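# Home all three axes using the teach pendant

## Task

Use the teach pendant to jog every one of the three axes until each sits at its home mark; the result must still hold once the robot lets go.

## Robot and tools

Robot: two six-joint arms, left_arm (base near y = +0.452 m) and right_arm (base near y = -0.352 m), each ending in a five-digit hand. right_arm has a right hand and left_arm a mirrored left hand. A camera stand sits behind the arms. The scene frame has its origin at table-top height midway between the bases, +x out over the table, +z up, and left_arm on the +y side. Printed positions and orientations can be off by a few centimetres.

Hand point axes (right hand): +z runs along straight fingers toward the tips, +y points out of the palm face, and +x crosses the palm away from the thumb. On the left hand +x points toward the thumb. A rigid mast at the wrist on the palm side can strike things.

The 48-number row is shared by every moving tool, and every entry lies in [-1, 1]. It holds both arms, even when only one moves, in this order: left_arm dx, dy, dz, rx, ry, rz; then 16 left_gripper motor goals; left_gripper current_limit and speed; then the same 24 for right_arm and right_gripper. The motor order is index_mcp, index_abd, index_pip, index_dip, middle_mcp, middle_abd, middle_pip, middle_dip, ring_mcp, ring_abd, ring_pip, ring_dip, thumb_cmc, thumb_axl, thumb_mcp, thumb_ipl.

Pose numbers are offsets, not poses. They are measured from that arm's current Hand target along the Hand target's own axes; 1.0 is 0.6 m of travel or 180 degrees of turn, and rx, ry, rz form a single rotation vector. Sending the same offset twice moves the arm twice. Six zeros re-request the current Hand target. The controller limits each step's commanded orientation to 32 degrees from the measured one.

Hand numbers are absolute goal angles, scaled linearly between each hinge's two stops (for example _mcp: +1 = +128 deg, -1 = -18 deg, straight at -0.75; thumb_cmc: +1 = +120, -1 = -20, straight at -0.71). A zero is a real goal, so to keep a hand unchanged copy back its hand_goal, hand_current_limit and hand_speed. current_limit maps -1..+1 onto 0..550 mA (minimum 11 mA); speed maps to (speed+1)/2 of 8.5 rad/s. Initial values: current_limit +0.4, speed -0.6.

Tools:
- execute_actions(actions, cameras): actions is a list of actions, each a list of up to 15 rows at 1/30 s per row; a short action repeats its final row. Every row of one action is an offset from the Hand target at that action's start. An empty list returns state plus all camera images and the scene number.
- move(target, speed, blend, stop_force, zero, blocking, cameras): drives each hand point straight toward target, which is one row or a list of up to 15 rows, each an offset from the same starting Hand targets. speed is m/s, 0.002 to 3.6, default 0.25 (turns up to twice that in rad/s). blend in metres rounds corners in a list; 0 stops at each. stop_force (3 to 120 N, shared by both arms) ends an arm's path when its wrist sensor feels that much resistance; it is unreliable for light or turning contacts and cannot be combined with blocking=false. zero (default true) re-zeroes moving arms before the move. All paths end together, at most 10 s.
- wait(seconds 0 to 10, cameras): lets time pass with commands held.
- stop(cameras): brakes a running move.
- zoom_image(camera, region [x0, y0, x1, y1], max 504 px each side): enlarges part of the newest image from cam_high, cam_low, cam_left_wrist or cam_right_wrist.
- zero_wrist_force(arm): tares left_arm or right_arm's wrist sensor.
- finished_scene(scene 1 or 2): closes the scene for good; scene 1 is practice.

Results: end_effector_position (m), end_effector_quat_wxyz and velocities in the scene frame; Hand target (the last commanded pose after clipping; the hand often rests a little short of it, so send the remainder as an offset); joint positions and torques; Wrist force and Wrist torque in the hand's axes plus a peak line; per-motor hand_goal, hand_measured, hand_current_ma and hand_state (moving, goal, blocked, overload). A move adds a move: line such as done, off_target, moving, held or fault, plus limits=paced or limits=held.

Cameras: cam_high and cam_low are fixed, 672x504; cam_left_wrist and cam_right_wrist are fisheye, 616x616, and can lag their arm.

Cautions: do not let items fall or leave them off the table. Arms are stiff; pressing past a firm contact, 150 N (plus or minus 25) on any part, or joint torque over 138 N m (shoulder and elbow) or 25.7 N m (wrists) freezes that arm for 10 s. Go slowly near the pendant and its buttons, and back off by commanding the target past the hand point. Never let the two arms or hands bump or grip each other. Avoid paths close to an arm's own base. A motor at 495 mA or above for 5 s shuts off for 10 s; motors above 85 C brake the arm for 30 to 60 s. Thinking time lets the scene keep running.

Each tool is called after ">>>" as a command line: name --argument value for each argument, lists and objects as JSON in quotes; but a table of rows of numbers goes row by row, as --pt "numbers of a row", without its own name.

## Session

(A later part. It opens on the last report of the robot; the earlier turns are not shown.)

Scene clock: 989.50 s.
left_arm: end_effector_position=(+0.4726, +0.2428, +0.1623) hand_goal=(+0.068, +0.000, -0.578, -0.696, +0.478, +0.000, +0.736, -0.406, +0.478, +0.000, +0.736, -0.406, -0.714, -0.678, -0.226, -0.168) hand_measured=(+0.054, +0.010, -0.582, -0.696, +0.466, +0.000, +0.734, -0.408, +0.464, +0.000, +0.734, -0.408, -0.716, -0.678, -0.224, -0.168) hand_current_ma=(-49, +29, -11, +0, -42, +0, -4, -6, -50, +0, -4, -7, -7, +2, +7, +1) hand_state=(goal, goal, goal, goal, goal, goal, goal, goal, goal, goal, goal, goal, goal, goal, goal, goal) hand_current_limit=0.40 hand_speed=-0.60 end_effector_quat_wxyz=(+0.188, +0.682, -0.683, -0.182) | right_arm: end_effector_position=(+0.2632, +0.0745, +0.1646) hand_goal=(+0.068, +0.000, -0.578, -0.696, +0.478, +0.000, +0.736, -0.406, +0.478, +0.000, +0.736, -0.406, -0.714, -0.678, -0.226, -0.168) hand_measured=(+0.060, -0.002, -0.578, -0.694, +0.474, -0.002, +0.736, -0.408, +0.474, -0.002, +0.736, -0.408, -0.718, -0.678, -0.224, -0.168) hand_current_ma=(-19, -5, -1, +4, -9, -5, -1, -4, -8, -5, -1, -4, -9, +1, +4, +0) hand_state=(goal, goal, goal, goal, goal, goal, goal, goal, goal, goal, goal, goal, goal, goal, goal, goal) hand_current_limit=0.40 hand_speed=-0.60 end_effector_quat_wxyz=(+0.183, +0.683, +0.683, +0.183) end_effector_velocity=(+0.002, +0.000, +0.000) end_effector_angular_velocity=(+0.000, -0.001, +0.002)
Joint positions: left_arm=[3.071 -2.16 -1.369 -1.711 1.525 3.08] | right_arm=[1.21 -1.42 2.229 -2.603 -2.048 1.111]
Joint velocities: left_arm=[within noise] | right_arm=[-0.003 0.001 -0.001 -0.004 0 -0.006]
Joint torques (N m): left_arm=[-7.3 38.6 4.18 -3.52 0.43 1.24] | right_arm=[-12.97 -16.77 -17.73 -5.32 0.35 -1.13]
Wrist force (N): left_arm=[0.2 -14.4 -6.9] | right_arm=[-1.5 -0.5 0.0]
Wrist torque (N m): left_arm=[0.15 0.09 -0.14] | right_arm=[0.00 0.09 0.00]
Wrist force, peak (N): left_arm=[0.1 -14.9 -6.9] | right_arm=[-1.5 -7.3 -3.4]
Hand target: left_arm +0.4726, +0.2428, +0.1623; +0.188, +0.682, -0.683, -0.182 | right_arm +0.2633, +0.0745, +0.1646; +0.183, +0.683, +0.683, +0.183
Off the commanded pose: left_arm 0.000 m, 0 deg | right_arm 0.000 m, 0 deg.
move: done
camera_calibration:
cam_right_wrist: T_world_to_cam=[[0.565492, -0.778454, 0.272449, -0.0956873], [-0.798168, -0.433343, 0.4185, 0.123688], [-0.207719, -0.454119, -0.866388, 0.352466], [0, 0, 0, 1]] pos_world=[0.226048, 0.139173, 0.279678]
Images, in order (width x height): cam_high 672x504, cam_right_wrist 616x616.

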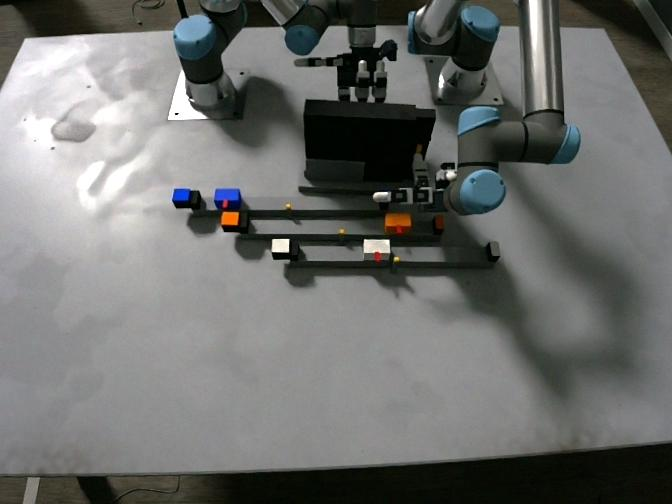

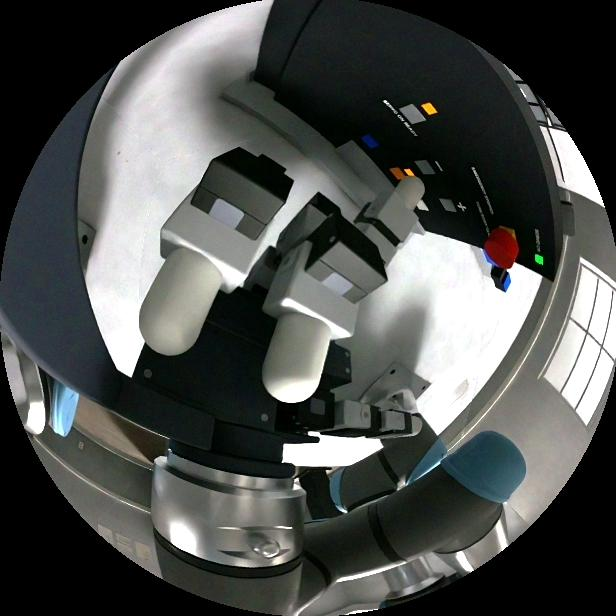

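>>> move --pt "0 0 0 0 0 0 0.068 0 -0.577 -0.696 0.479 0 0.737 -0.406 0.479 0 0.737 -0.406 -0.714 -0.678 -0.226 -0.168 0.4 -0.6 -0.0775 -0.0025 0.0043 0 0 0 0.068 0 -0.577 -0.696 0.479 0 0.737 -0.406 0.479 0 0.737 -0.406 -0.714 -0.678 -0.226 -0.168 0.4 -0.6" --speed 0.1 --cameras '["cam_right_wrist"]'

>>> zoom_image --camera "cam_right_wrist" --region '[330, 60, 530, 260]'

>>> move --pt "0 0 0 0 0 0 0.068 0 -0.577 -0.696 0.479 0 0.737 -0.406 0.479 0 0.737 -0.406 -0.714 -0.678 -0.226 -0.168 0.4 -0.6 0 0.0433 0.025 0 0 0 0.068 0 -0.577 -0.696 0.479 0 0.737 -0.406 0.479 0 0.737 -0.406 -0.714 -0.678 -0.226 -0.168 0.4 -0.6" --speed 0.015 --stop_force 6 --cameras '["cam_right_wrist"]'

>>> zoom_image --camera "cam_right_wrist" --region '[350, 110, 470, 230]'

>>> move --pt "0 0 0 0 0 0 0.068 0 -0.577 -0.696 0.479 0 0.737 -0.406 0.479 0 0.737 -0.406 -0.714 -0.678 -0.226 -0.168 0.4 -0.6 0 0.00144 0.00083 0 0 0 0.068 0 -0.577 -0.696 0.479 0 0.737 -0.406 0.479 0 0.737 -0.406 -0.714 -0.678 -0.226 -0.168 0.4 -0.6" --speed 0.01 --cameras '["cam_high"]'

>>> wait --seconds 5 --cameras '["cam_high"]'

>>> zoom_image --camera "cam_high" --region '[160, 150, 510, 300]'

>>> wait --seconds 5 --cameras '["cam_high"]'

>>> zoom_image --camera "cam_high" --region '[160, 150, 510, 300]'

>>> move --pt "0 0 0 0 0 0 0.068 0 -0.577 -0.696 0.479 0 0.737 -0.406 0.479 0 0.737 -0.406 -0.714 -0.678 -0.226 -0.168 0.4 -0.6 0 -0.0144 -0.0083 0 0 0 0.068 0 -0.577 -0.696 0.479 0 0.737 -0.406 0.479 0 0.737 -0.406 -0.714 -0.678 -0.226 -0.168 0.4 -0.6" --speed 0.1 --cameras '["cam_high", "cam_right_wrist"]'

>>> zoom_image --camera "cam_high" --region '[160, 150, 510, 300]'

>>> zoom_image --camera "cam_right_wrist" --region '[330, 60, 530, 260]'

Scene clock: 1028.30 s.
left_arm: end_effector_position=(+0.4726, +0.2428, +0.1623) hand_goal=(+0.068, +0.000, -0.578, -0.696, +0.478, +0.000, +0.736, -0.406, +0.478, +0.000, +0.736, -0.406, -0.714, -0.678, -0.226, -0.168) hand_measured=(+0.054, +0.010, -0.582, -0.696, +0.466, +0.000, +0.734, -0.408, +0.464, +0.000, +0.734, -0.408, -0.716, -0.678, -0.224, -0.168) hand_current_ma=(-49, +29, -11, +0, -42, +0, -4, -6, -50, +0, -4, -7, -7, +2, +7, +1) hand_state=(goal, goal, goal, goal, goal, goal, goal, goal, goal, goal, goal, goal, goal, goal, goal, goal) hand_current_limit=0.40 hand_speed=-0.60 end_effector_quat_wxyz=(+0.188, +0.682, -0.683, -0.182) | right_arm: end_effector_position=(+0.2634, +0.0281, +0.1616) hand_goal=(+0.068, +0.000, -0.578, -0.696, +0.478, +0.000, +0.736, -0.406, +0.478, +0.000, +0.736, -0.406, -0.714, -0.678, -0.226, -0.168) hand_measured=(+0.060, -0.002, -0.578, -0.694, +0.474, -0.002, +0.736, -0.408, +0.474, -0.002, +0.736, -0.408, -0.718, -0.678, -0.224, -0.168) hand_current_ma=(-19, -4, -1, +4, -9, -5, -1, -4, -8, -5, -1, -4, -9, +1, +4, +0) hand_state=(goal, goal, goal, goal, goal, goal, goal, goal, goal, goal, goal, goal, goal, goal, goal, goal) hand_current_limit=0.40 hand_speed=-0.60 end_effector_quat_wxyz=(+0.183, +0.683, +0.683, +0.183)
Joint positions: left_arm=[3.071 -2.16 -1.369 -1.711 1.525 3.08] | right_arm=[1.162 -1.51 2.354 -2.662 -2.037 1.059]
Joint torques (N m): left_arm=[-6.91 38.95 4.49 -3.46 0.4 1.26] | right_arm=[13.64 -23.14 -15.39 -0.48 -2.84 0.67]
Wrist force (N): left_arm=[0.2 -14.1 -6.9] | right_arm=[-1.0 -0.2 0.1]
Wrist torque (N m): left_arm=[0.19 0.08 -0.14] | right_arm=[0.04 0.02 0.01]
Wrist force, peak (N): left_arm=[0.4 -14.7 -7.0] | right_arm=[-1.9 -0.3 0.2]
Hand target: left_arm +0.4726, +0.2428, +0.1623; +0.188, +0.682, -0.683, -0.182 | right_arm +0.2633, +0.0280, +0.1617; +0.183, +0.683, +0.683, +0.183
Off the commanded pose: left_arm 0.000 m, 0 deg | right_arm 0.000 m, 0 deg.
move: done
camera_calibration:
cam_right_wrist: T_world_to_cam=[[0.565315, -0.778732, 0.27202, -0.130996], [-0.798218, -0.433287, 0.418463, 0.104969], [-0.208008, -0.453694, -0.866541, 0.328861], [0, 0, 0, 1]] pos_world=[0.226248, 0.0926735, 0.276679]
Images, in order (width x height): cam_right_wrist 616x616.

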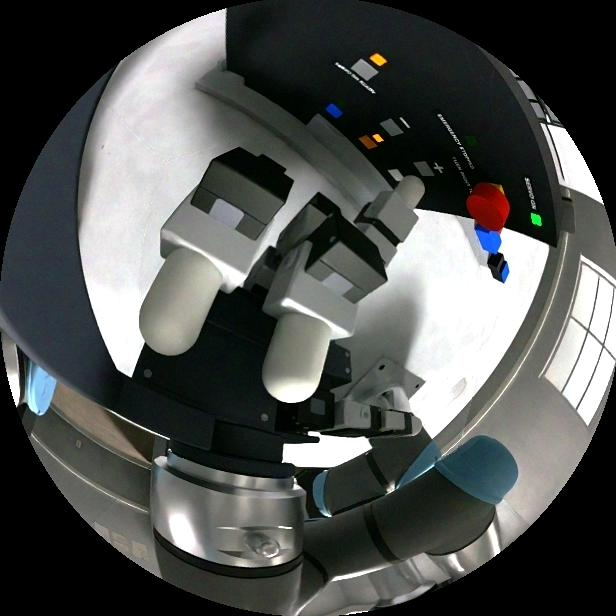

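Scaled by 2.520 from the camera's 616x616 image, which has a finer 880x880 frame.

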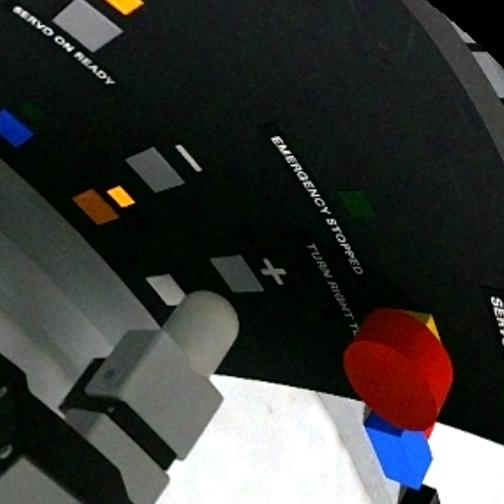

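Scene clock: 1030.43 s.
left_arm: end_effector_position=(+0.4726, +0.2428, +0.1623) hand_goal=(+0.068, +0.000, -0.578, -0.696, +0.478, +0.000, +0.736, -0.406, +0.478, +0.000, +0.736, -0.406, -0.714, -0.678, -0.226, -0.168) hand_measured=(+0.054, +0.010, -0.582, -0.696, +0.466, +0.000, +0.734, -0.408, +0.464, +0.000, +0.734, -0.408, -0.716, -0.678, -0.224, -0.168) hand_current_ma=(-49, +29, -11, +0, -42, +0, -4, -6, -50, +0, -4, -7, -7, +2, +7, +1) hand_state=(goal, goal, goal, goal, goal, goal, goal, goal, goal, goal, goal, goal, goal, goal, goal, goal) hand_current_limit=0.40 hand_speed=-0.60 end_effector_quat_wxyz=(+0.188, +0.682, -0.683, -0.182) | right_arm: end_effector_position=(+0.2789, +0.0280, +0.1616) hand_goal=(+0.068, +0.000, -0.578, -0.696, +0.478, +0.000, +0.736, -0.406, +0.478, +0.000, +0.736, -0.406, -0.714, -0.678, -0.226, -0.168) hand_measured=(+0.062, -0.004, -0.578, -0.694, +0.474, -0.002, +0.736, -0.408, +0.474, -0.002, +0.736, -0.408, -0.718, -0.678, -0.224, -0.168) hand_current_ma=(-18, -7, -1, +4, -9, -5, -1, -4, -8, -5, -1, -4, -9, +1, +4, +0) hand_state=(goal, goal, goal, goal, goal, goal, goal, goal, goal, goal, goal, goal, goal, goal, goal, goal) hand_current_limit=0.40 hand_speed=-0.60 end_effector_quat_wxyz=(+0.183, +0.683, +0.683, +0.183)
Joint positions: left_arm=[3.071 -2.16 -1.369 -1.711 1.525 3.08] | right_arm=[1.126 -1.5 2.349 -2.685 -2.028 1.02]
Joint torques (N m): left_arm=[-6.41 39.36 2.72 -3.51 0.12 1.13] | right_arm=[12.37 -24.47 -7.02 -0.54 -3.21 -1.47]
Wrist force (N): left_arm=[0.2 -15.1 -6.9] | right_arm=[-0.9 -5.9 -2.3]
Wrist torque (N m): left_arm=[0.11 0.09 -0.13] | right_arm=[-0.05 -0.05 0.09]
Wrist force, peak (N): left_arm=[0.2 -15.1 -6.9] | right_arm=[-1.2 -17.1 -8.2]
Hand target: left_arm +0.4726, +0.2428, +0.1623; +0.188, +0.682, -0.683, -0.182 | right_arm +0.2789, +0.0280, +0.1616; +0.183, +0.683, +0.683, +0.183 (not the last commanded pose)
Off the commanded pose: left_arm 0.000 m, 0 deg | right_arm 0.014 m, 0 deg.
move: contact (right_arm)
camera_calibration:
cam_right_wrist: T_world_to_cam=[[0.565394, -0.778635, 0.272136, -0.139818], [-0.798185, -0.433328, 0.418483, 0.117332], [-0.207921, -0.453823, -0.866495, 0.332062], [0, 0, 0, 1]] pos_world=[0.241748, 0.0926733, 0.276679]
Images, in order (width x height): cam_right_wrist 616x616.

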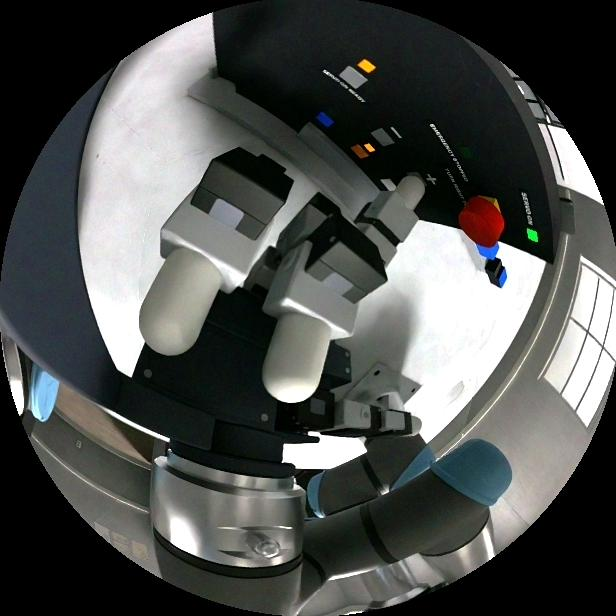

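Scaled by 4.200 from the camera's 616x616 image, which has a finer 880x880 frame.

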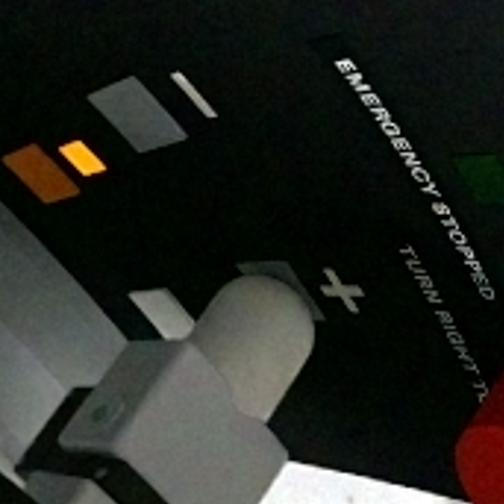

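Scene clock: 1031.13 s.
left_arm: end_effector_position=(+0.4726, +0.2428, +0.1623) hand_goal=(+0.068, +0.000, -0.578, -0.696, +0.478, +0.000, +0.736, -0.406, +0.478, +0.000, +0.736, -0.406, -0.714, -0.678, -0.226, -0.168) hand_measured=(+0.054, +0.010, -0.582, -0.696, +0.466, +0.000, +0.734, -0.408, +0.464, +0.000, +0.734, -0.408, -0.716, -0.678, -0.224, -0.168) hand_current_ma=(-49, +29, -11, +0, -42, +0, -4, -6, -50, +0, -4, -7, -7, +2, +7, +1) hand_state=(goal, goal, goal, goal, goal, goal, goal, goal, goal, goal, goal, goal, goal, goal, goal, goal) hand_current_limit=0.40 hand_speed=-0.60 end_effector_quat_wxyz=(+0.188, +0.682, -0.683, -0.182) | right_arm: end_effector_position=(+0.2798, +0.0280, +0.1616) hand_goal=(+0.068, +0.000, -0.578, -0.696, +0.478, +0.000, +0.736, -0.406, +0.478, +0.000, +0.736, -0.406, -0.714, -0.678, -0.226, -0.168) hand_measured=(+0.062, -0.004, -0.578, -0.694, +0.474, -0.002, +0.736, -0.408, +0.474, -0.002, +0.736, -0.408, -0.718, -0.678, -0.224, -0.168) hand_current_ma=(-15, -7, -1, +4, -9, -5, -1, -4, -8, -5, -1, -4, -9, +1, +4, +0) hand_state=(goal, goal, goal, goal, goal, goal, goal, goal, goal, goal, goal, goal, goal, goal, goal, goal) hand_current_limit=0.40 hand_speed=-0.60 end_effector_quat_wxyz=(+0.183, +0.683, +0.683, +0.183)
Joint positions: left_arm=[3.071 -2.16 -1.369 -1.711 1.525 3.08] | right_arm=[1.124 -1.499 2.349 -2.686 -2.027 1.017]
Joint torques (N m): left_arm=[-6.89 40.23 4.47 -3.51 0.23 1.1] | right_arm=[-21.43 -12.67 -31.89 -7.16 -4.07 -1.89]
Wrist force (N): left_arm=[0.3 -14.7 -7.1] | right_arm=[-0.8 -27.9 -13.5]
Wrist torque (N m): left_arm=[0.20 0.06 -0.14] | right_arm=[0.10 -0.32 0.59]
Wrist force, peak (N): left_arm=[0.6 -15.2 -6.9] | right_arm=[-0.8 -27.9 -13.5]
Hand target: left_arm +0.4726, +0.2428, +0.1623; +0.188, +0.682, -0.683, -0.182 | right_arm +0.2799, +0.0280, +0.1616; +0.183, +0.683, +0.683, +0.183
Off the commanded pose: left_arm 0.000 m, 0 deg | right_arm 0.000 m, 0 deg.
move: done
Images, in order (width x height): cam_high 672x504.

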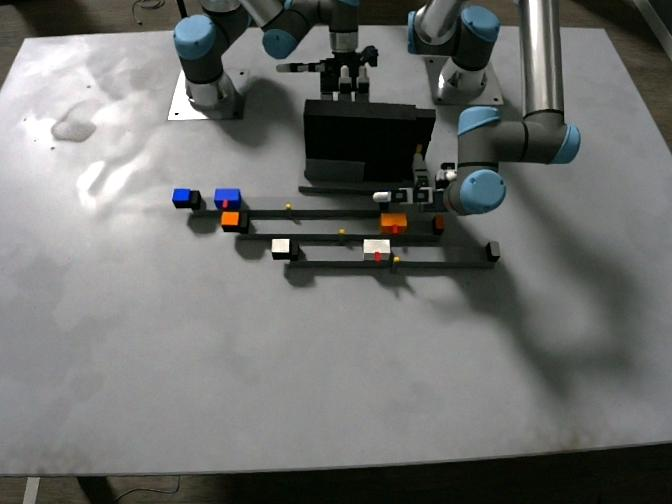

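Scene clock: 1036.13 s.
left_arm: end_effector_position=(+0.4726, +0.2428, +0.1623) hand_goal=(+0.068, +0.000, -0.578, -0.696, +0.478, +0.000, +0.736, -0.406, +0.478, +0.000, +0.736, -0.406, -0.714, -0.678, -0.226, -0.168) hand_measured=(+0.054, +0.010, -0.582, -0.696, +0.466, +0.000, +0.734, -0.408, +0.464, +0.000, +0.734, -0.408, -0.716, -0.678, -0.224, -0.168) hand_current_ma=(-49, +29, -11, +0, -42, +0, -4, -6, -50, +0, -4, -7, -7, +2, +7, +1) hand_state=(goal, goal, goal, goal, goal, goal, goal, goal, goal, goal, goal, goal, goal, goal, goal, goal) hand_current_limit=0.40 hand_speed=-0.60 end_effector_quat_wxyz=(+0.188, +0.682, -0.683, -0.182) | right_arm: end_effector_position=(+0.2799, +0.0280, +0.1616) hand_goal=(+0.068, +0.000, -0.578, -0.696, +0.478, +0.000, +0.736, -0.406, +0.478, +0.000, +0.736, -0.406, -0.714, -0.678, -0.226, -0.168) hand_measured=(+0.062, -0.004, -0.578, -0.694, +0.474, -0.002, +0.736, -0.408, +0.474, -0.002, +0.736, -0.408, -0.718, -0.678, -0.224, -0.168) hand_current_ma=(-15, -7, -1, +4, -9, -5, -1, -4, -8, -5, -1, -4, -9, +1, +4, +0) hand_state=(goal, goal, goal, goal, goal, goal, goal, goal, goal, goal, goal, goal, goal, goal, goal, goal) hand_current_limit=0.40 hand_speed=-0.60 end_effector_quat_wxyz=(+0.183, +0.683, +0.683, +0.183)
Joint positions: left_arm=[3.071 -2.16 -1.369 -1.711 1.525 3.08] | right_arm=[1.124 -1.499 2.349 -2.686 -2.027 1.018]
Joint torques (N m): left_arm=[-5.88 40.66 2.9 -3.44 0.23 1.13] | right_arm=[-23.42 -23.84 -31.92 -7.19 -6.68 0.06]
Wrist force (N): left_arm=[0.2 -14.9 -6.9] | right_arm=[-0.8 -28.4 -14.3]
Wrist torque (N m): left_arm=[0.15 0.08 -0.14] | right_arm=[0.17 -0.31 0.59]
Wrist force, peak (N): left_arm=[0.3 -15.0 -7.3] | right_arm=[-0.9 -28.6 -14.4]
Hand target: left_arm +0.4726, +0.2428, +0.1623; +0.188, +0.682, -0.683, -0.182 | right_arm +0.2799, +0.0280, +0.1616; +0.183, +0.683, +0.683, +0.183
Off the commanded pose: left_arm 0.000 m, 0 deg | right_arm 0.000 m, 0 deg.
wait: 5.00 s; at rest by 0.17 s
Images, in order (width x height): cam_high 672x504.

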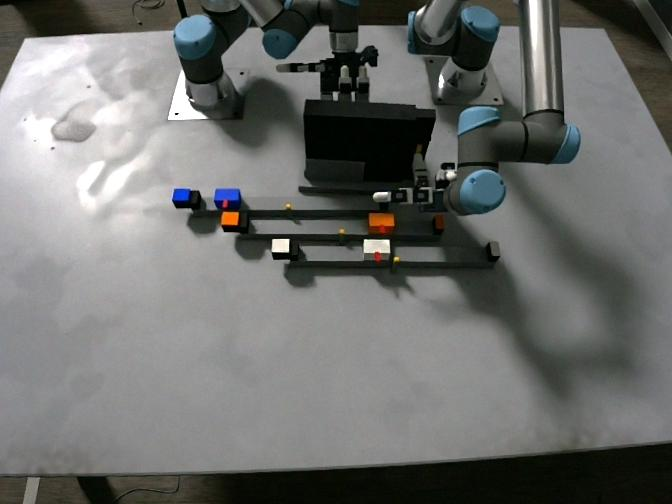

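Scaled by 1.440.

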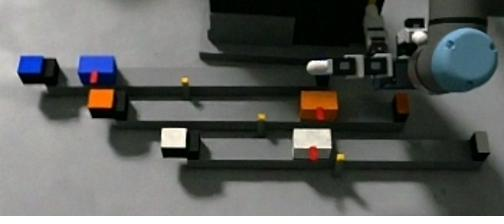

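Scene clock: 1041.13 s.
left_arm: end_effector_position=(+0.4726, +0.2428, +0.1623) hand_goal=(+0.068, +0.000, -0.578, -0.696, +0.478, +0.000, +0.736, -0.406, +0.478, +0.000, +0.736, -0.406, -0.714, -0.678, -0.226, -0.168) hand_measured=(+0.054, +0.010, -0.582, -0.696, +0.466, +0.000, +0.734, -0.408, +0.464, +0.000, +0.734, -0.408, -0.716, -0.678, -0.224, -0.168) hand_current_ma=(-49, +29, -11, +0, -42, +0, -4, -6, -50, +0, -4, -7, -7, +2, +7, +1) hand_state=(goal, goal, goal, goal, goal, goal, goal, goal, goal, goal, goal, goal, goal, goal, goal, goal) hand_current_limit=0.40 hand_speed=-0.60 end_effector_quat_wxyz=(+0.188, +0.682, -0.683, -0.182) | right_arm: end_effector_position=(+0.2799, +0.0280, +0.1616) hand_goal=(+0.068, +0.000, -0.578, -0.696, +0.478, +0.000, +0.736, -0.406, +0.478, +0.000, +0.736, -0.406, -0.714, -0.678, -0.226, -0.168) hand_measured=(+0.062, -0.004, -0.578, -0.694, +0.474, -0.002, +0.736, -0.408, +0.474, -0.002, +0.736, -0.408, -0.718, -0.678, -0.224, -0.168) hand_current_ma=(-15, -7, -1, +4, -9, -5, -1, -4, -8, -5, -1, -4, -9, +1, +4, +0) hand_state=(goal, goal, goal, goal, goal, goal, goal, goal, goal, goal, goal, goal, goal, goal, goal, goal) hand_current_limit=0.40 hand_speed=-0.60 end_effector_quat_wxyz=(+0.183, +0.683, +0.683, +0.183)
Joint positions: left_arm=[3.071 -2.16 -1.369 -1.711 1.525 3.08] | right_arm=[1.124 -1.499 2.349 -2.686 -2.027 1.018]
Joint torques (N m): left_arm=[-5.68 40.2 3.37 -3.22 0.21 1.05] | right_arm=[-22.93 -24.06 -31.81 -7.26 -6.79 -0.04]
Wrist force (N): left_arm=[0.2 -15.0 -7.0] | right_arm=[-0.8 -28.4 -14.1]
Wrist torque (N m): left_arm=[0.15 0.08 -0.14] | right_arm=[0.14 -0.31 0.59]
Wrist force, peak (N): left_arm=[0.3 -15.1 -7.1] | right_arm=[-0.6 -28.5 -14.3]
Hand target: left_arm +0.4726, +0.2428, +0.1623; +0.188, +0.682, -0.683, -0.182 | right_arm +0.2799, +0.0280, +0.1616; +0.183, +0.683, +0.683, +0.183
Off the commanded pose: left_arm 0.000 m, 0 deg | right_arm 0.000 m, 0 deg.
wait: 5.00 s; at rest by 0.17 s
Images, in order (width x height): cam_high 672x504.

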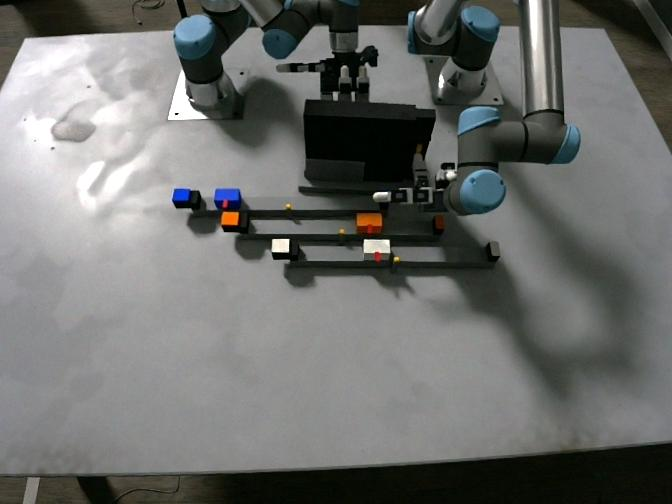

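Scaled by 1.440.

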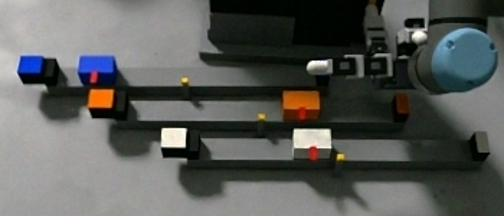

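Scene clock: 1041.83 s.
left_arm: end_effector_position=(+0.4726, +0.2428, +0.1623) hand_goal=(+0.068, +0.000, -0.578, -0.696, +0.478, +0.000, +0.736, -0.406, +0.478, +0.000, +0.736, -0.406, -0.714, -0.678, -0.226, -0.168) hand_measured=(+0.054, +0.010, -0.582, -0.696, +0.466, +0.000, +0.734, -0.408, +0.464, +0.000, +0.734, -0.408, -0.716, -0.678, -0.224, -0.168) hand_current_ma=(-49, +29, -11, +0, -42, +0, -4, -6, -50, +0, -4, -7, -7, +2, +7, +1) hand_state=(goal, goal, goal, goal, goal, goal, goal, goal, goal, goal, goal, goal, goal, goal, goal, goal) hand_current_limit=0.40 hand_speed=-0.60 end_effector_quat_wxyz=(+0.188, +0.682, -0.683, -0.182) | right_arm: end_effector_position=(+0.2698, +0.0280, +0.1616) hand_goal=(+0.068, +0.000, -0.578, -0.696, +0.478, +0.000, +0.736, -0.406, +0.478, +0.000, +0.736, -0.406, -0.714, -0.678, -0.226, -0.168) hand_measured=(+0.060, -0.002, -0.580, -0.694, +0.474, -0.002, +0.736, -0.408, +0.474, -0.002, +0.736, -0.408, -0.718, -0.678, -0.224, -0.168) hand_current_ma=(-21, -5, -2, +4, -9, -5, -1, -4, -8, -5, -1, -4, -9, +1, +4, +0) hand_state=(goal, goal, goal, goal, goal, goal, goal, goal, goal, goal, goal, goal, goal, goal, goal, goal) hand_current_limit=0.40 hand_speed=-0.60 end_effector_quat_wxyz=(+0.183, +0.683, +0.683, +0.183)
Joint positions: left_arm=[3.071 -2.16 -1.369 -1.711 1.525 3.08] | right_arm=[1.147 -1.506 2.352 -2.672 -2.033 1.042]
Joint torques (N m): left_arm=[-6.55 39.12 3.65 -3.23 0.21 1.14] | right_arm=[-11.99 -12.68 -10.59 -3.86 -1.19 -1.52]
Wrist force (N): left_arm=[0.3 -14.7 -6.9] | right_arm=[-1.3 -0.5 -0.1]
Wrist torque (N m): left_arm=[0.14 0.07 -0.13] | right_arm=[0.03 0.06 -0.01]
Wrist force, peak (N): left_arm=[0.1 -15.1 -7.0] | right_arm=[-1.0 -28.5 -14.1]
Hand target: left_arm +0.4726, +0.2428, +0.1623; +0.188, +0.682, -0.683, -0.182 | right_arm +0.2699, +0.0280, +0.1616; +0.183, +0.683, +0.683, +0.183
Off the commanded pose: left_arm 0.000 m, 0 deg | right_arm 0.000 m, 0 deg.
move: done
camera_calibration:
cam_right_wrist: T_world_to_cam=[[0.565505, -0.778528, 0.272209, -0.134729], [-0.798133, -0.433426, 0.418479, 0.110067], [-0.207815, -0.453912, -0.866474, 0.330148], [0, 0, 0, 1]] pos_world=[0.232648, 0.0926733, 0.276679]
Images, in order (width x height): cam_high 672x504, cam_right_wrist 616x616.

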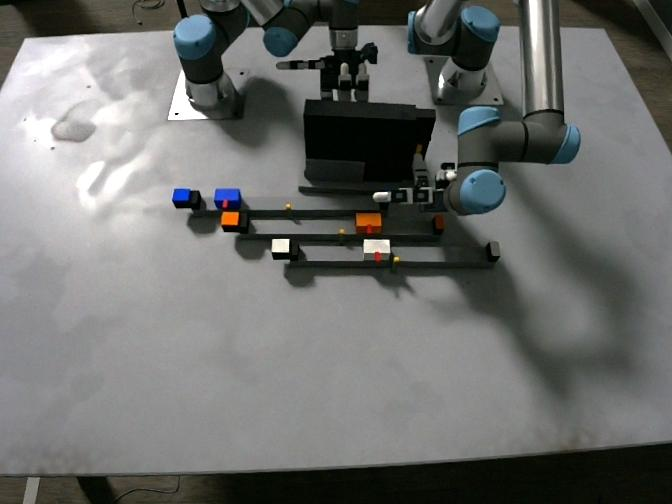

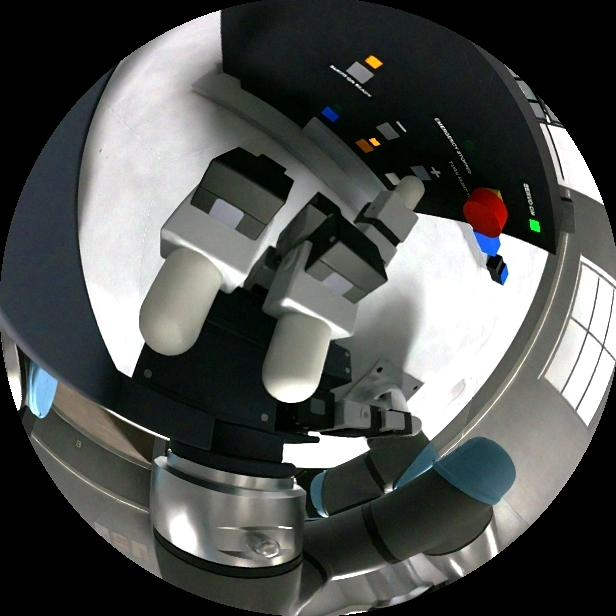

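Scaled by 1.440.

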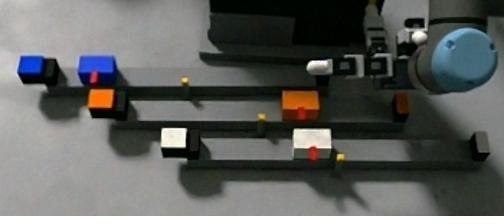

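Scaled by 2.520 from the camera's 616x616 image, which has a finer 880x880 frame.

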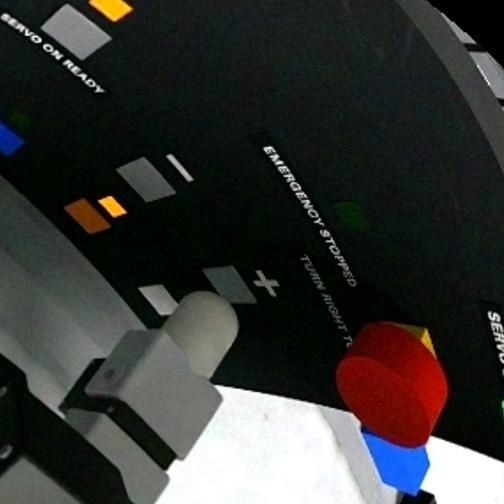

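>>> move --pt "0 0 0 0 0 0 0.068 0 -0.577 -0.696 0.479 0 0.737 -0.406 0.479 0 0.737 -0.406 -0.714 -0.678 -0.226 -0.168 0.4 -0.6 0 0.01299 0.0075 0 0 0 0.068 0 -0.577 -0.696 0.479 0 0.737 -0.406 0.479 0 0.737 -0.406 -0.714 -0.678 -0.226 -0.168 0.4 -0.6" --speed 0.03 --cameras '["cam_high"]'

>>> zoom_image --camera "cam_high" --region '[300, 190, 440, 290]'

>>> wait --seconds 3 --cameras '["cam_high"]'

>>> zoom_image --camera "cam_high" --region '[300, 190, 440, 290]'

>>> move --pt "0 0 0 0 0 0 0.068 0 -0.577 -0.696 0.479 0 0.737 -0.406 0.479 0 0.737 -0.406 -0.714 -0.678 -0.226 -0.168 0.4 -0.6 0 -0.0072 -0.00417 0 0 0 0.068 0 -0.577 -0.696 0.479 0 0.737 -0.406 0.479 0 0.737 -0.406 -0.714 -0.678 -0.226 -0.168 0.4 -0.6" --speed 0.1 --cameras '["cam_high", "cam_right_wrist"]'

>>> zoom_image --camera "cam_high" --region '[300, 190, 440, 290]'

Scene clock: 1075.83 s.
left_arm: end_effector_position=(+0.4726, +0.2428, +0.1623) hand_goal=(+0.068, +0.000, -0.578, -0.696, +0.478, +0.000, +0.736, -0.406, +0.478, +0.000, +0.736, -0.406, -0.714, -0.678, -0.226, -0.168) hand_measured=(+0.054, +0.010, -0.582, -0.696, +0.466, +0.000, +0.734, -0.408, +0.464, +0.000, +0.734, -0.408, -0.716, -0.678, -0.224, -0.168) hand_current_ma=(-49, +29, -11, +0, -42, +0, -4, -6, -50, +0, -4, -7, -7, +2, +7, +1) hand_state=(goal, goal, goal, goal, goal, goal, goal, goal, goal, goal, goal, goal, goal, goal, goal, goal) hand_current_limit=0.40 hand_speed=-0.60 end_effector_quat_wxyz=(+0.188, +0.682, -0.683, -0.182) | right_arm: end_effector_position=(+0.2790, +0.0280, +0.1616) hand_goal=(+0.068, +0.000, -0.578, -0.696, +0.478, +0.000, +0.736, -0.406, +0.478, +0.000, +0.736, -0.406, -0.714, -0.678, -0.226, -0.168) hand_measured=(+0.060, -0.004, -0.580, -0.694, +0.474, -0.002, +0.736, -0.408, +0.474, -0.002, +0.736, -0.408, -0.718, -0.678, -0.224, -0.168) hand_current_ma=(-21, -6, -2, +4, -9, -5, -1, -4, -8, -5, -1, -4, -9, +1, +4, +0) hand_state=(goal, goal, goal, goal, goal, goal, goal, goal, goal, goal, goal, goal, goal, goal, goal, goal) hand_current_limit=0.40 hand_speed=-0.60 end_effector_quat_wxyz=(+0.183, +0.683, +0.683, +0.183) end_effector_velocity=(-0.001, -0.001, +0.000) end_effector_angular_velocity=(+0.003, +0.000, -0.004)
Joint positions: left_arm=[3.071 -2.16 -1.369 -1.711 1.525 3.08] | right_arm=[1.126 -1.5 2.349 -2.685 -2.028 1.02]
Joint velocities: left_arm=[within noise] | right_arm=[0.001 -0.001 0.001 0 0 0.006]
Joint torques (N m): left_arm=[-4.91 38.96 3.34 -3.21 0.34 1.01] | right_arm=[11.72 -23.17 -23.86 -2.71 -2.72 1.01]
Wrist force (N): left_arm=[0.3 -14.5 -7.0] | right_arm=[-1.5 -9.1 -4.5]
Wrist torque (N m): left_arm=[0.16 0.06 -0.14] | right_arm=[-0.03 -0.03 0.18]
Wrist force, peak (N): left_arm=[0.1 -14.8 -7.0] | right_arm=[-1.3 -9.6 -4.5]
Hand target: left_arm +0.4726, +0.2428, +0.1623; +0.188, +0.682, -0.683, -0.182 | right_arm +0.2789, +0.0280, +0.1616; +0.183, +0.683, +0.683, +0.183
Off the commanded pose: left_arm 0.000 m, 0 deg | right_arm 0.000 m, 0 deg.
move: done
Images, in order (width x height): cam_high 672x504.

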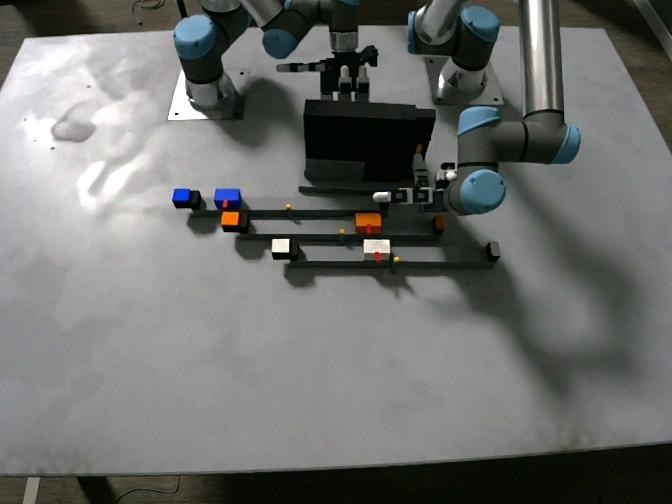

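Scaled by 3.600.

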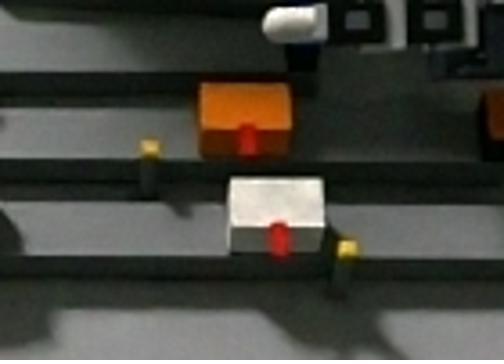

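Scene clock: 1078.83 s.
left_arm: end_effector_position=(+0.4726, +0.2428, +0.1623) hand_goal=(+0.068, +0.000, -0.578, -0.696, +0.478, +0.000, +0.736, -0.406, +0.478, +0.000, +0.736, -0.406, -0.714, -0.678, -0.226, -0.168) hand_measured=(+0.054, +0.010, -0.582, -0.696, +0.466, +0.000, +0.734, -0.408, +0.464, +0.000, +0.734, -0.408, -0.716, -0.678, -0.224, -0.168) hand_current_ma=(-49, +29, -11, +0, -42, +0, -4, -6, -50, +0, -4, -7, -7, +2, +7, +1) hand_state=(goal, goal, goal, goal, goal, goal, goal, goal, goal, goal, goal, goal, goal, goal, goal, goal) hand_current_limit=0.40 hand_speed=-0.60 end_effector_quat_wxyz=(+0.188, +0.682, -0.683, -0.182) | right_arm: end_effector_position=(+0.2789, +0.0280, +0.1616) hand_goal=(+0.068, +0.000, -0.578, -0.696, +0.478, +0.000, +0.736, -0.406, +0.478, +0.000, +0.736, -0.406, -0.714, -0.678, -0.226, -0.168) hand_measured=(+0.060, -0.004, -0.580, -0.694, +0.474, -0.002, +0.736, -0.408, +0.474, -0.002, +0.736, -0.408, -0.718, -0.678, -0.224, -0.168) hand_current_ma=(-21, -6, -2, +4, -9, -5, -1, -4, -8, -5, -1, -4, -9, +1, +4, +0) hand_state=(goal, goal, goal, goal, goal, goal, goal, goal, goal, goal, goal, goal, goal, goal, goal, goal) hand_current_limit=0.40 hand_speed=-0.60 end_effector_quat_wxyz=(+0.183, +0.683, +0.683, +0.183)
Joint positions: left_arm=[3.071 -2.16 -1.369 -1.711 1.525 3.08] | right_arm=[1.126 -1.5 2.349 -2.685 -2.028 1.02]
Joint torques (N m): left_arm=[-5.49 40.05 4 -3.15 0.43 0.97] | right_arm=[11.97 -24.21 -7.65 -0.71 -2.71 0.97]
Wrist force (N): left_arm=[0.0 -14.4 -6.7] | right_arm=[-1.4 -6.4 -3.1]
Wrist torque (N m): left_arm=[0.16 0.12 -0.16] | right_arm=[0.01 -0.02 0.16]
Wrist force, peak (N): left_arm=[0.1 -15.0 -6.7] | right_arm=[-1.2 -8.7 -4.0]
Hand target: left_arm +0.4726, +0.2428, +0.1623; +0.188, +0.682, -0.683, -0.182 | right_arm +0.2789, +0.0280, +0.1616; +0.183, +0.683, +0.683, +0.183
Off the commanded pose: left_arm 0.000 m, 0 deg | right_arm 0.000 m, 0 deg.
wait: 3.00 s; at rest by 0.17 s
Images, in order (width x height): cam_high 672x504.

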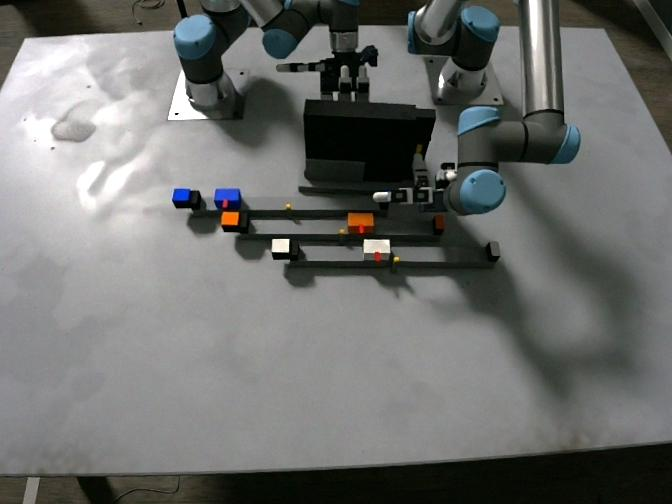

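Scaled by 3.600.

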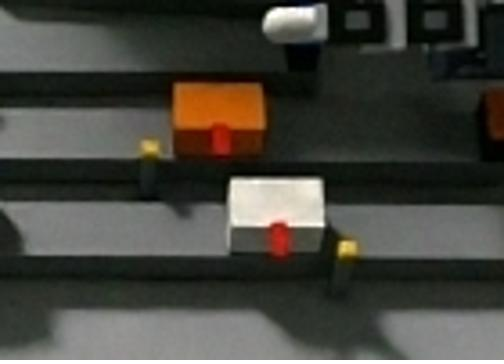

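Scene clock: 1079.53 s.
left_arm: end_effector_position=(+0.4726, +0.2428, +0.1623) hand_goal=(+0.068, +0.000, -0.578, -0.696, +0.478, +0.000, +0.736, -0.406, +0.478, +0.000, +0.736, -0.406, -0.714, -0.678, -0.226, -0.168) hand_measured=(+0.054, +0.010, -0.582, -0.696, +0.466, +0.000, +0.734, -0.408, +0.464, +0.000, +0.734, -0.408, -0.716, -0.678, -0.224, -0.168) hand_current_ma=(-49, +29, -11, +0, -42, +0, -4, -6, -50, +0, -4, -7, -7, +2, +7, +1) hand_state=(goal, goal, goal, goal, goal, goal, goal, goal, goal, goal, goal, goal, goal, goal, goal, goal) hand_current_limit=0.40 hand_speed=-0.60 end_effector_quat_wxyz=(+0.188, +0.682, -0.683, -0.182) | right_arm: end_effector_position=(+0.2738, +0.0280, +0.1616) hand_goal=(+0.068, +0.000, -0.578, -0.696, +0.478, +0.000, +0.736, -0.406, +0.478, +0.000, +0.736, -0.406, -0.714, -0.678, -0.226, -0.168) hand_measured=(+0.060, -0.002, -0.580, -0.694, +0.474, -0.002, +0.736, -0.408, +0.474, -0.002, +0.736, -0.408, -0.718, -0.678, -0.224, -0.168) hand_current_ma=(-21, -5, -2, +4, -9, -5, -1, -4, -8, -5, -1, -4, -9, +1, +4, +0) hand_state=(goal, goal, goal, goal, goal, goal, goal, goal, goal, goal, goal, goal, goal, goal, goal, goal) hand_current_limit=0.40 hand_speed=-0.60 end_effector_quat_wxyz=(+0.183, +0.683, +0.683, +0.183)
Joint positions: left_arm=[3.071 -2.16 -1.369 -1.711 1.525 3.08] | right_arm=[1.138 -1.503 2.351 -2.678 -2.031 1.032]
Joint torques (N m): left_arm=[-5.22 40.13 3.82 -3.04 0.45 1.09] | right_arm=[-2.11 -19.28 -8.49 -1.86 -2.09 -1.06]
Wrist force (N): left_arm=[0.5 -14.5 -7.0] | right_arm=[-1.2 -0.4 -0.5]
Wrist torque (N m): left_arm=[0.18 0.05 -0.11] | right_arm=[0.07 0.07 -0.01]
Wrist force, peak (N): left_arm=[0.4 -14.8 -7.0] | right_arm=[-1.5 -6.4 -3.0]
Hand target: left_arm +0.4726, +0.2428, +0.1623; +0.188, +0.682, -0.683, -0.182 | right_arm +0.2739, +0.0280, +0.1616; +0.183, +0.683, +0.683, +0.183
Off the commanded pose: left_arm 0.000 m, 0 deg | right_arm 0.000 m, 0 deg.
move: done
camera_calibration:
cam_right_wrist: T_world_to_cam=[[0.565456, -0.778601, 0.272104, -0.136944], [-0.798141, -0.433389, 0.418504, 0.113251], [-0.207921, -0.453823, -0.866495, 0.331002], [0, 0, 0, 1]] pos_world=[0.236648, 0.0926735, 0.276679]
Images, in order (width x height): cam_high 672x504, cam_right_wrist 616x616.

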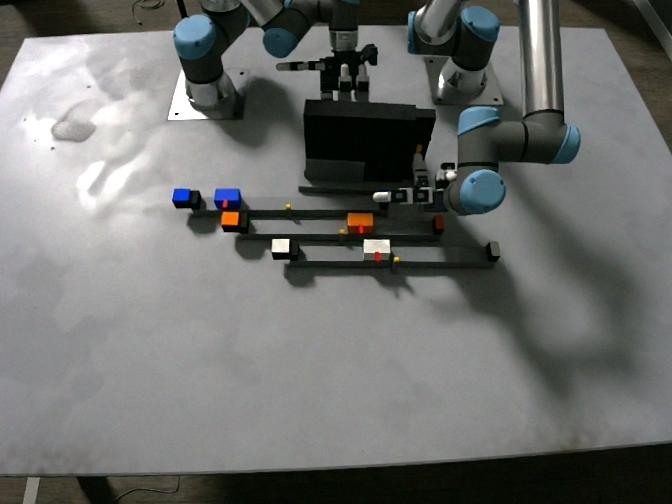

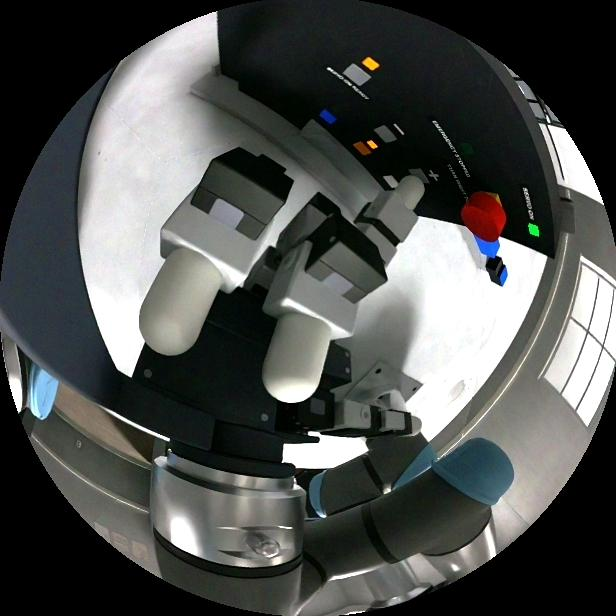

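Scaled by 3.600.

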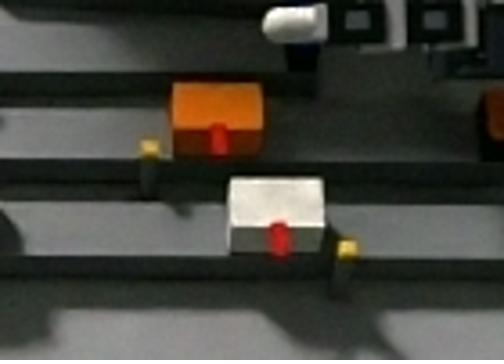

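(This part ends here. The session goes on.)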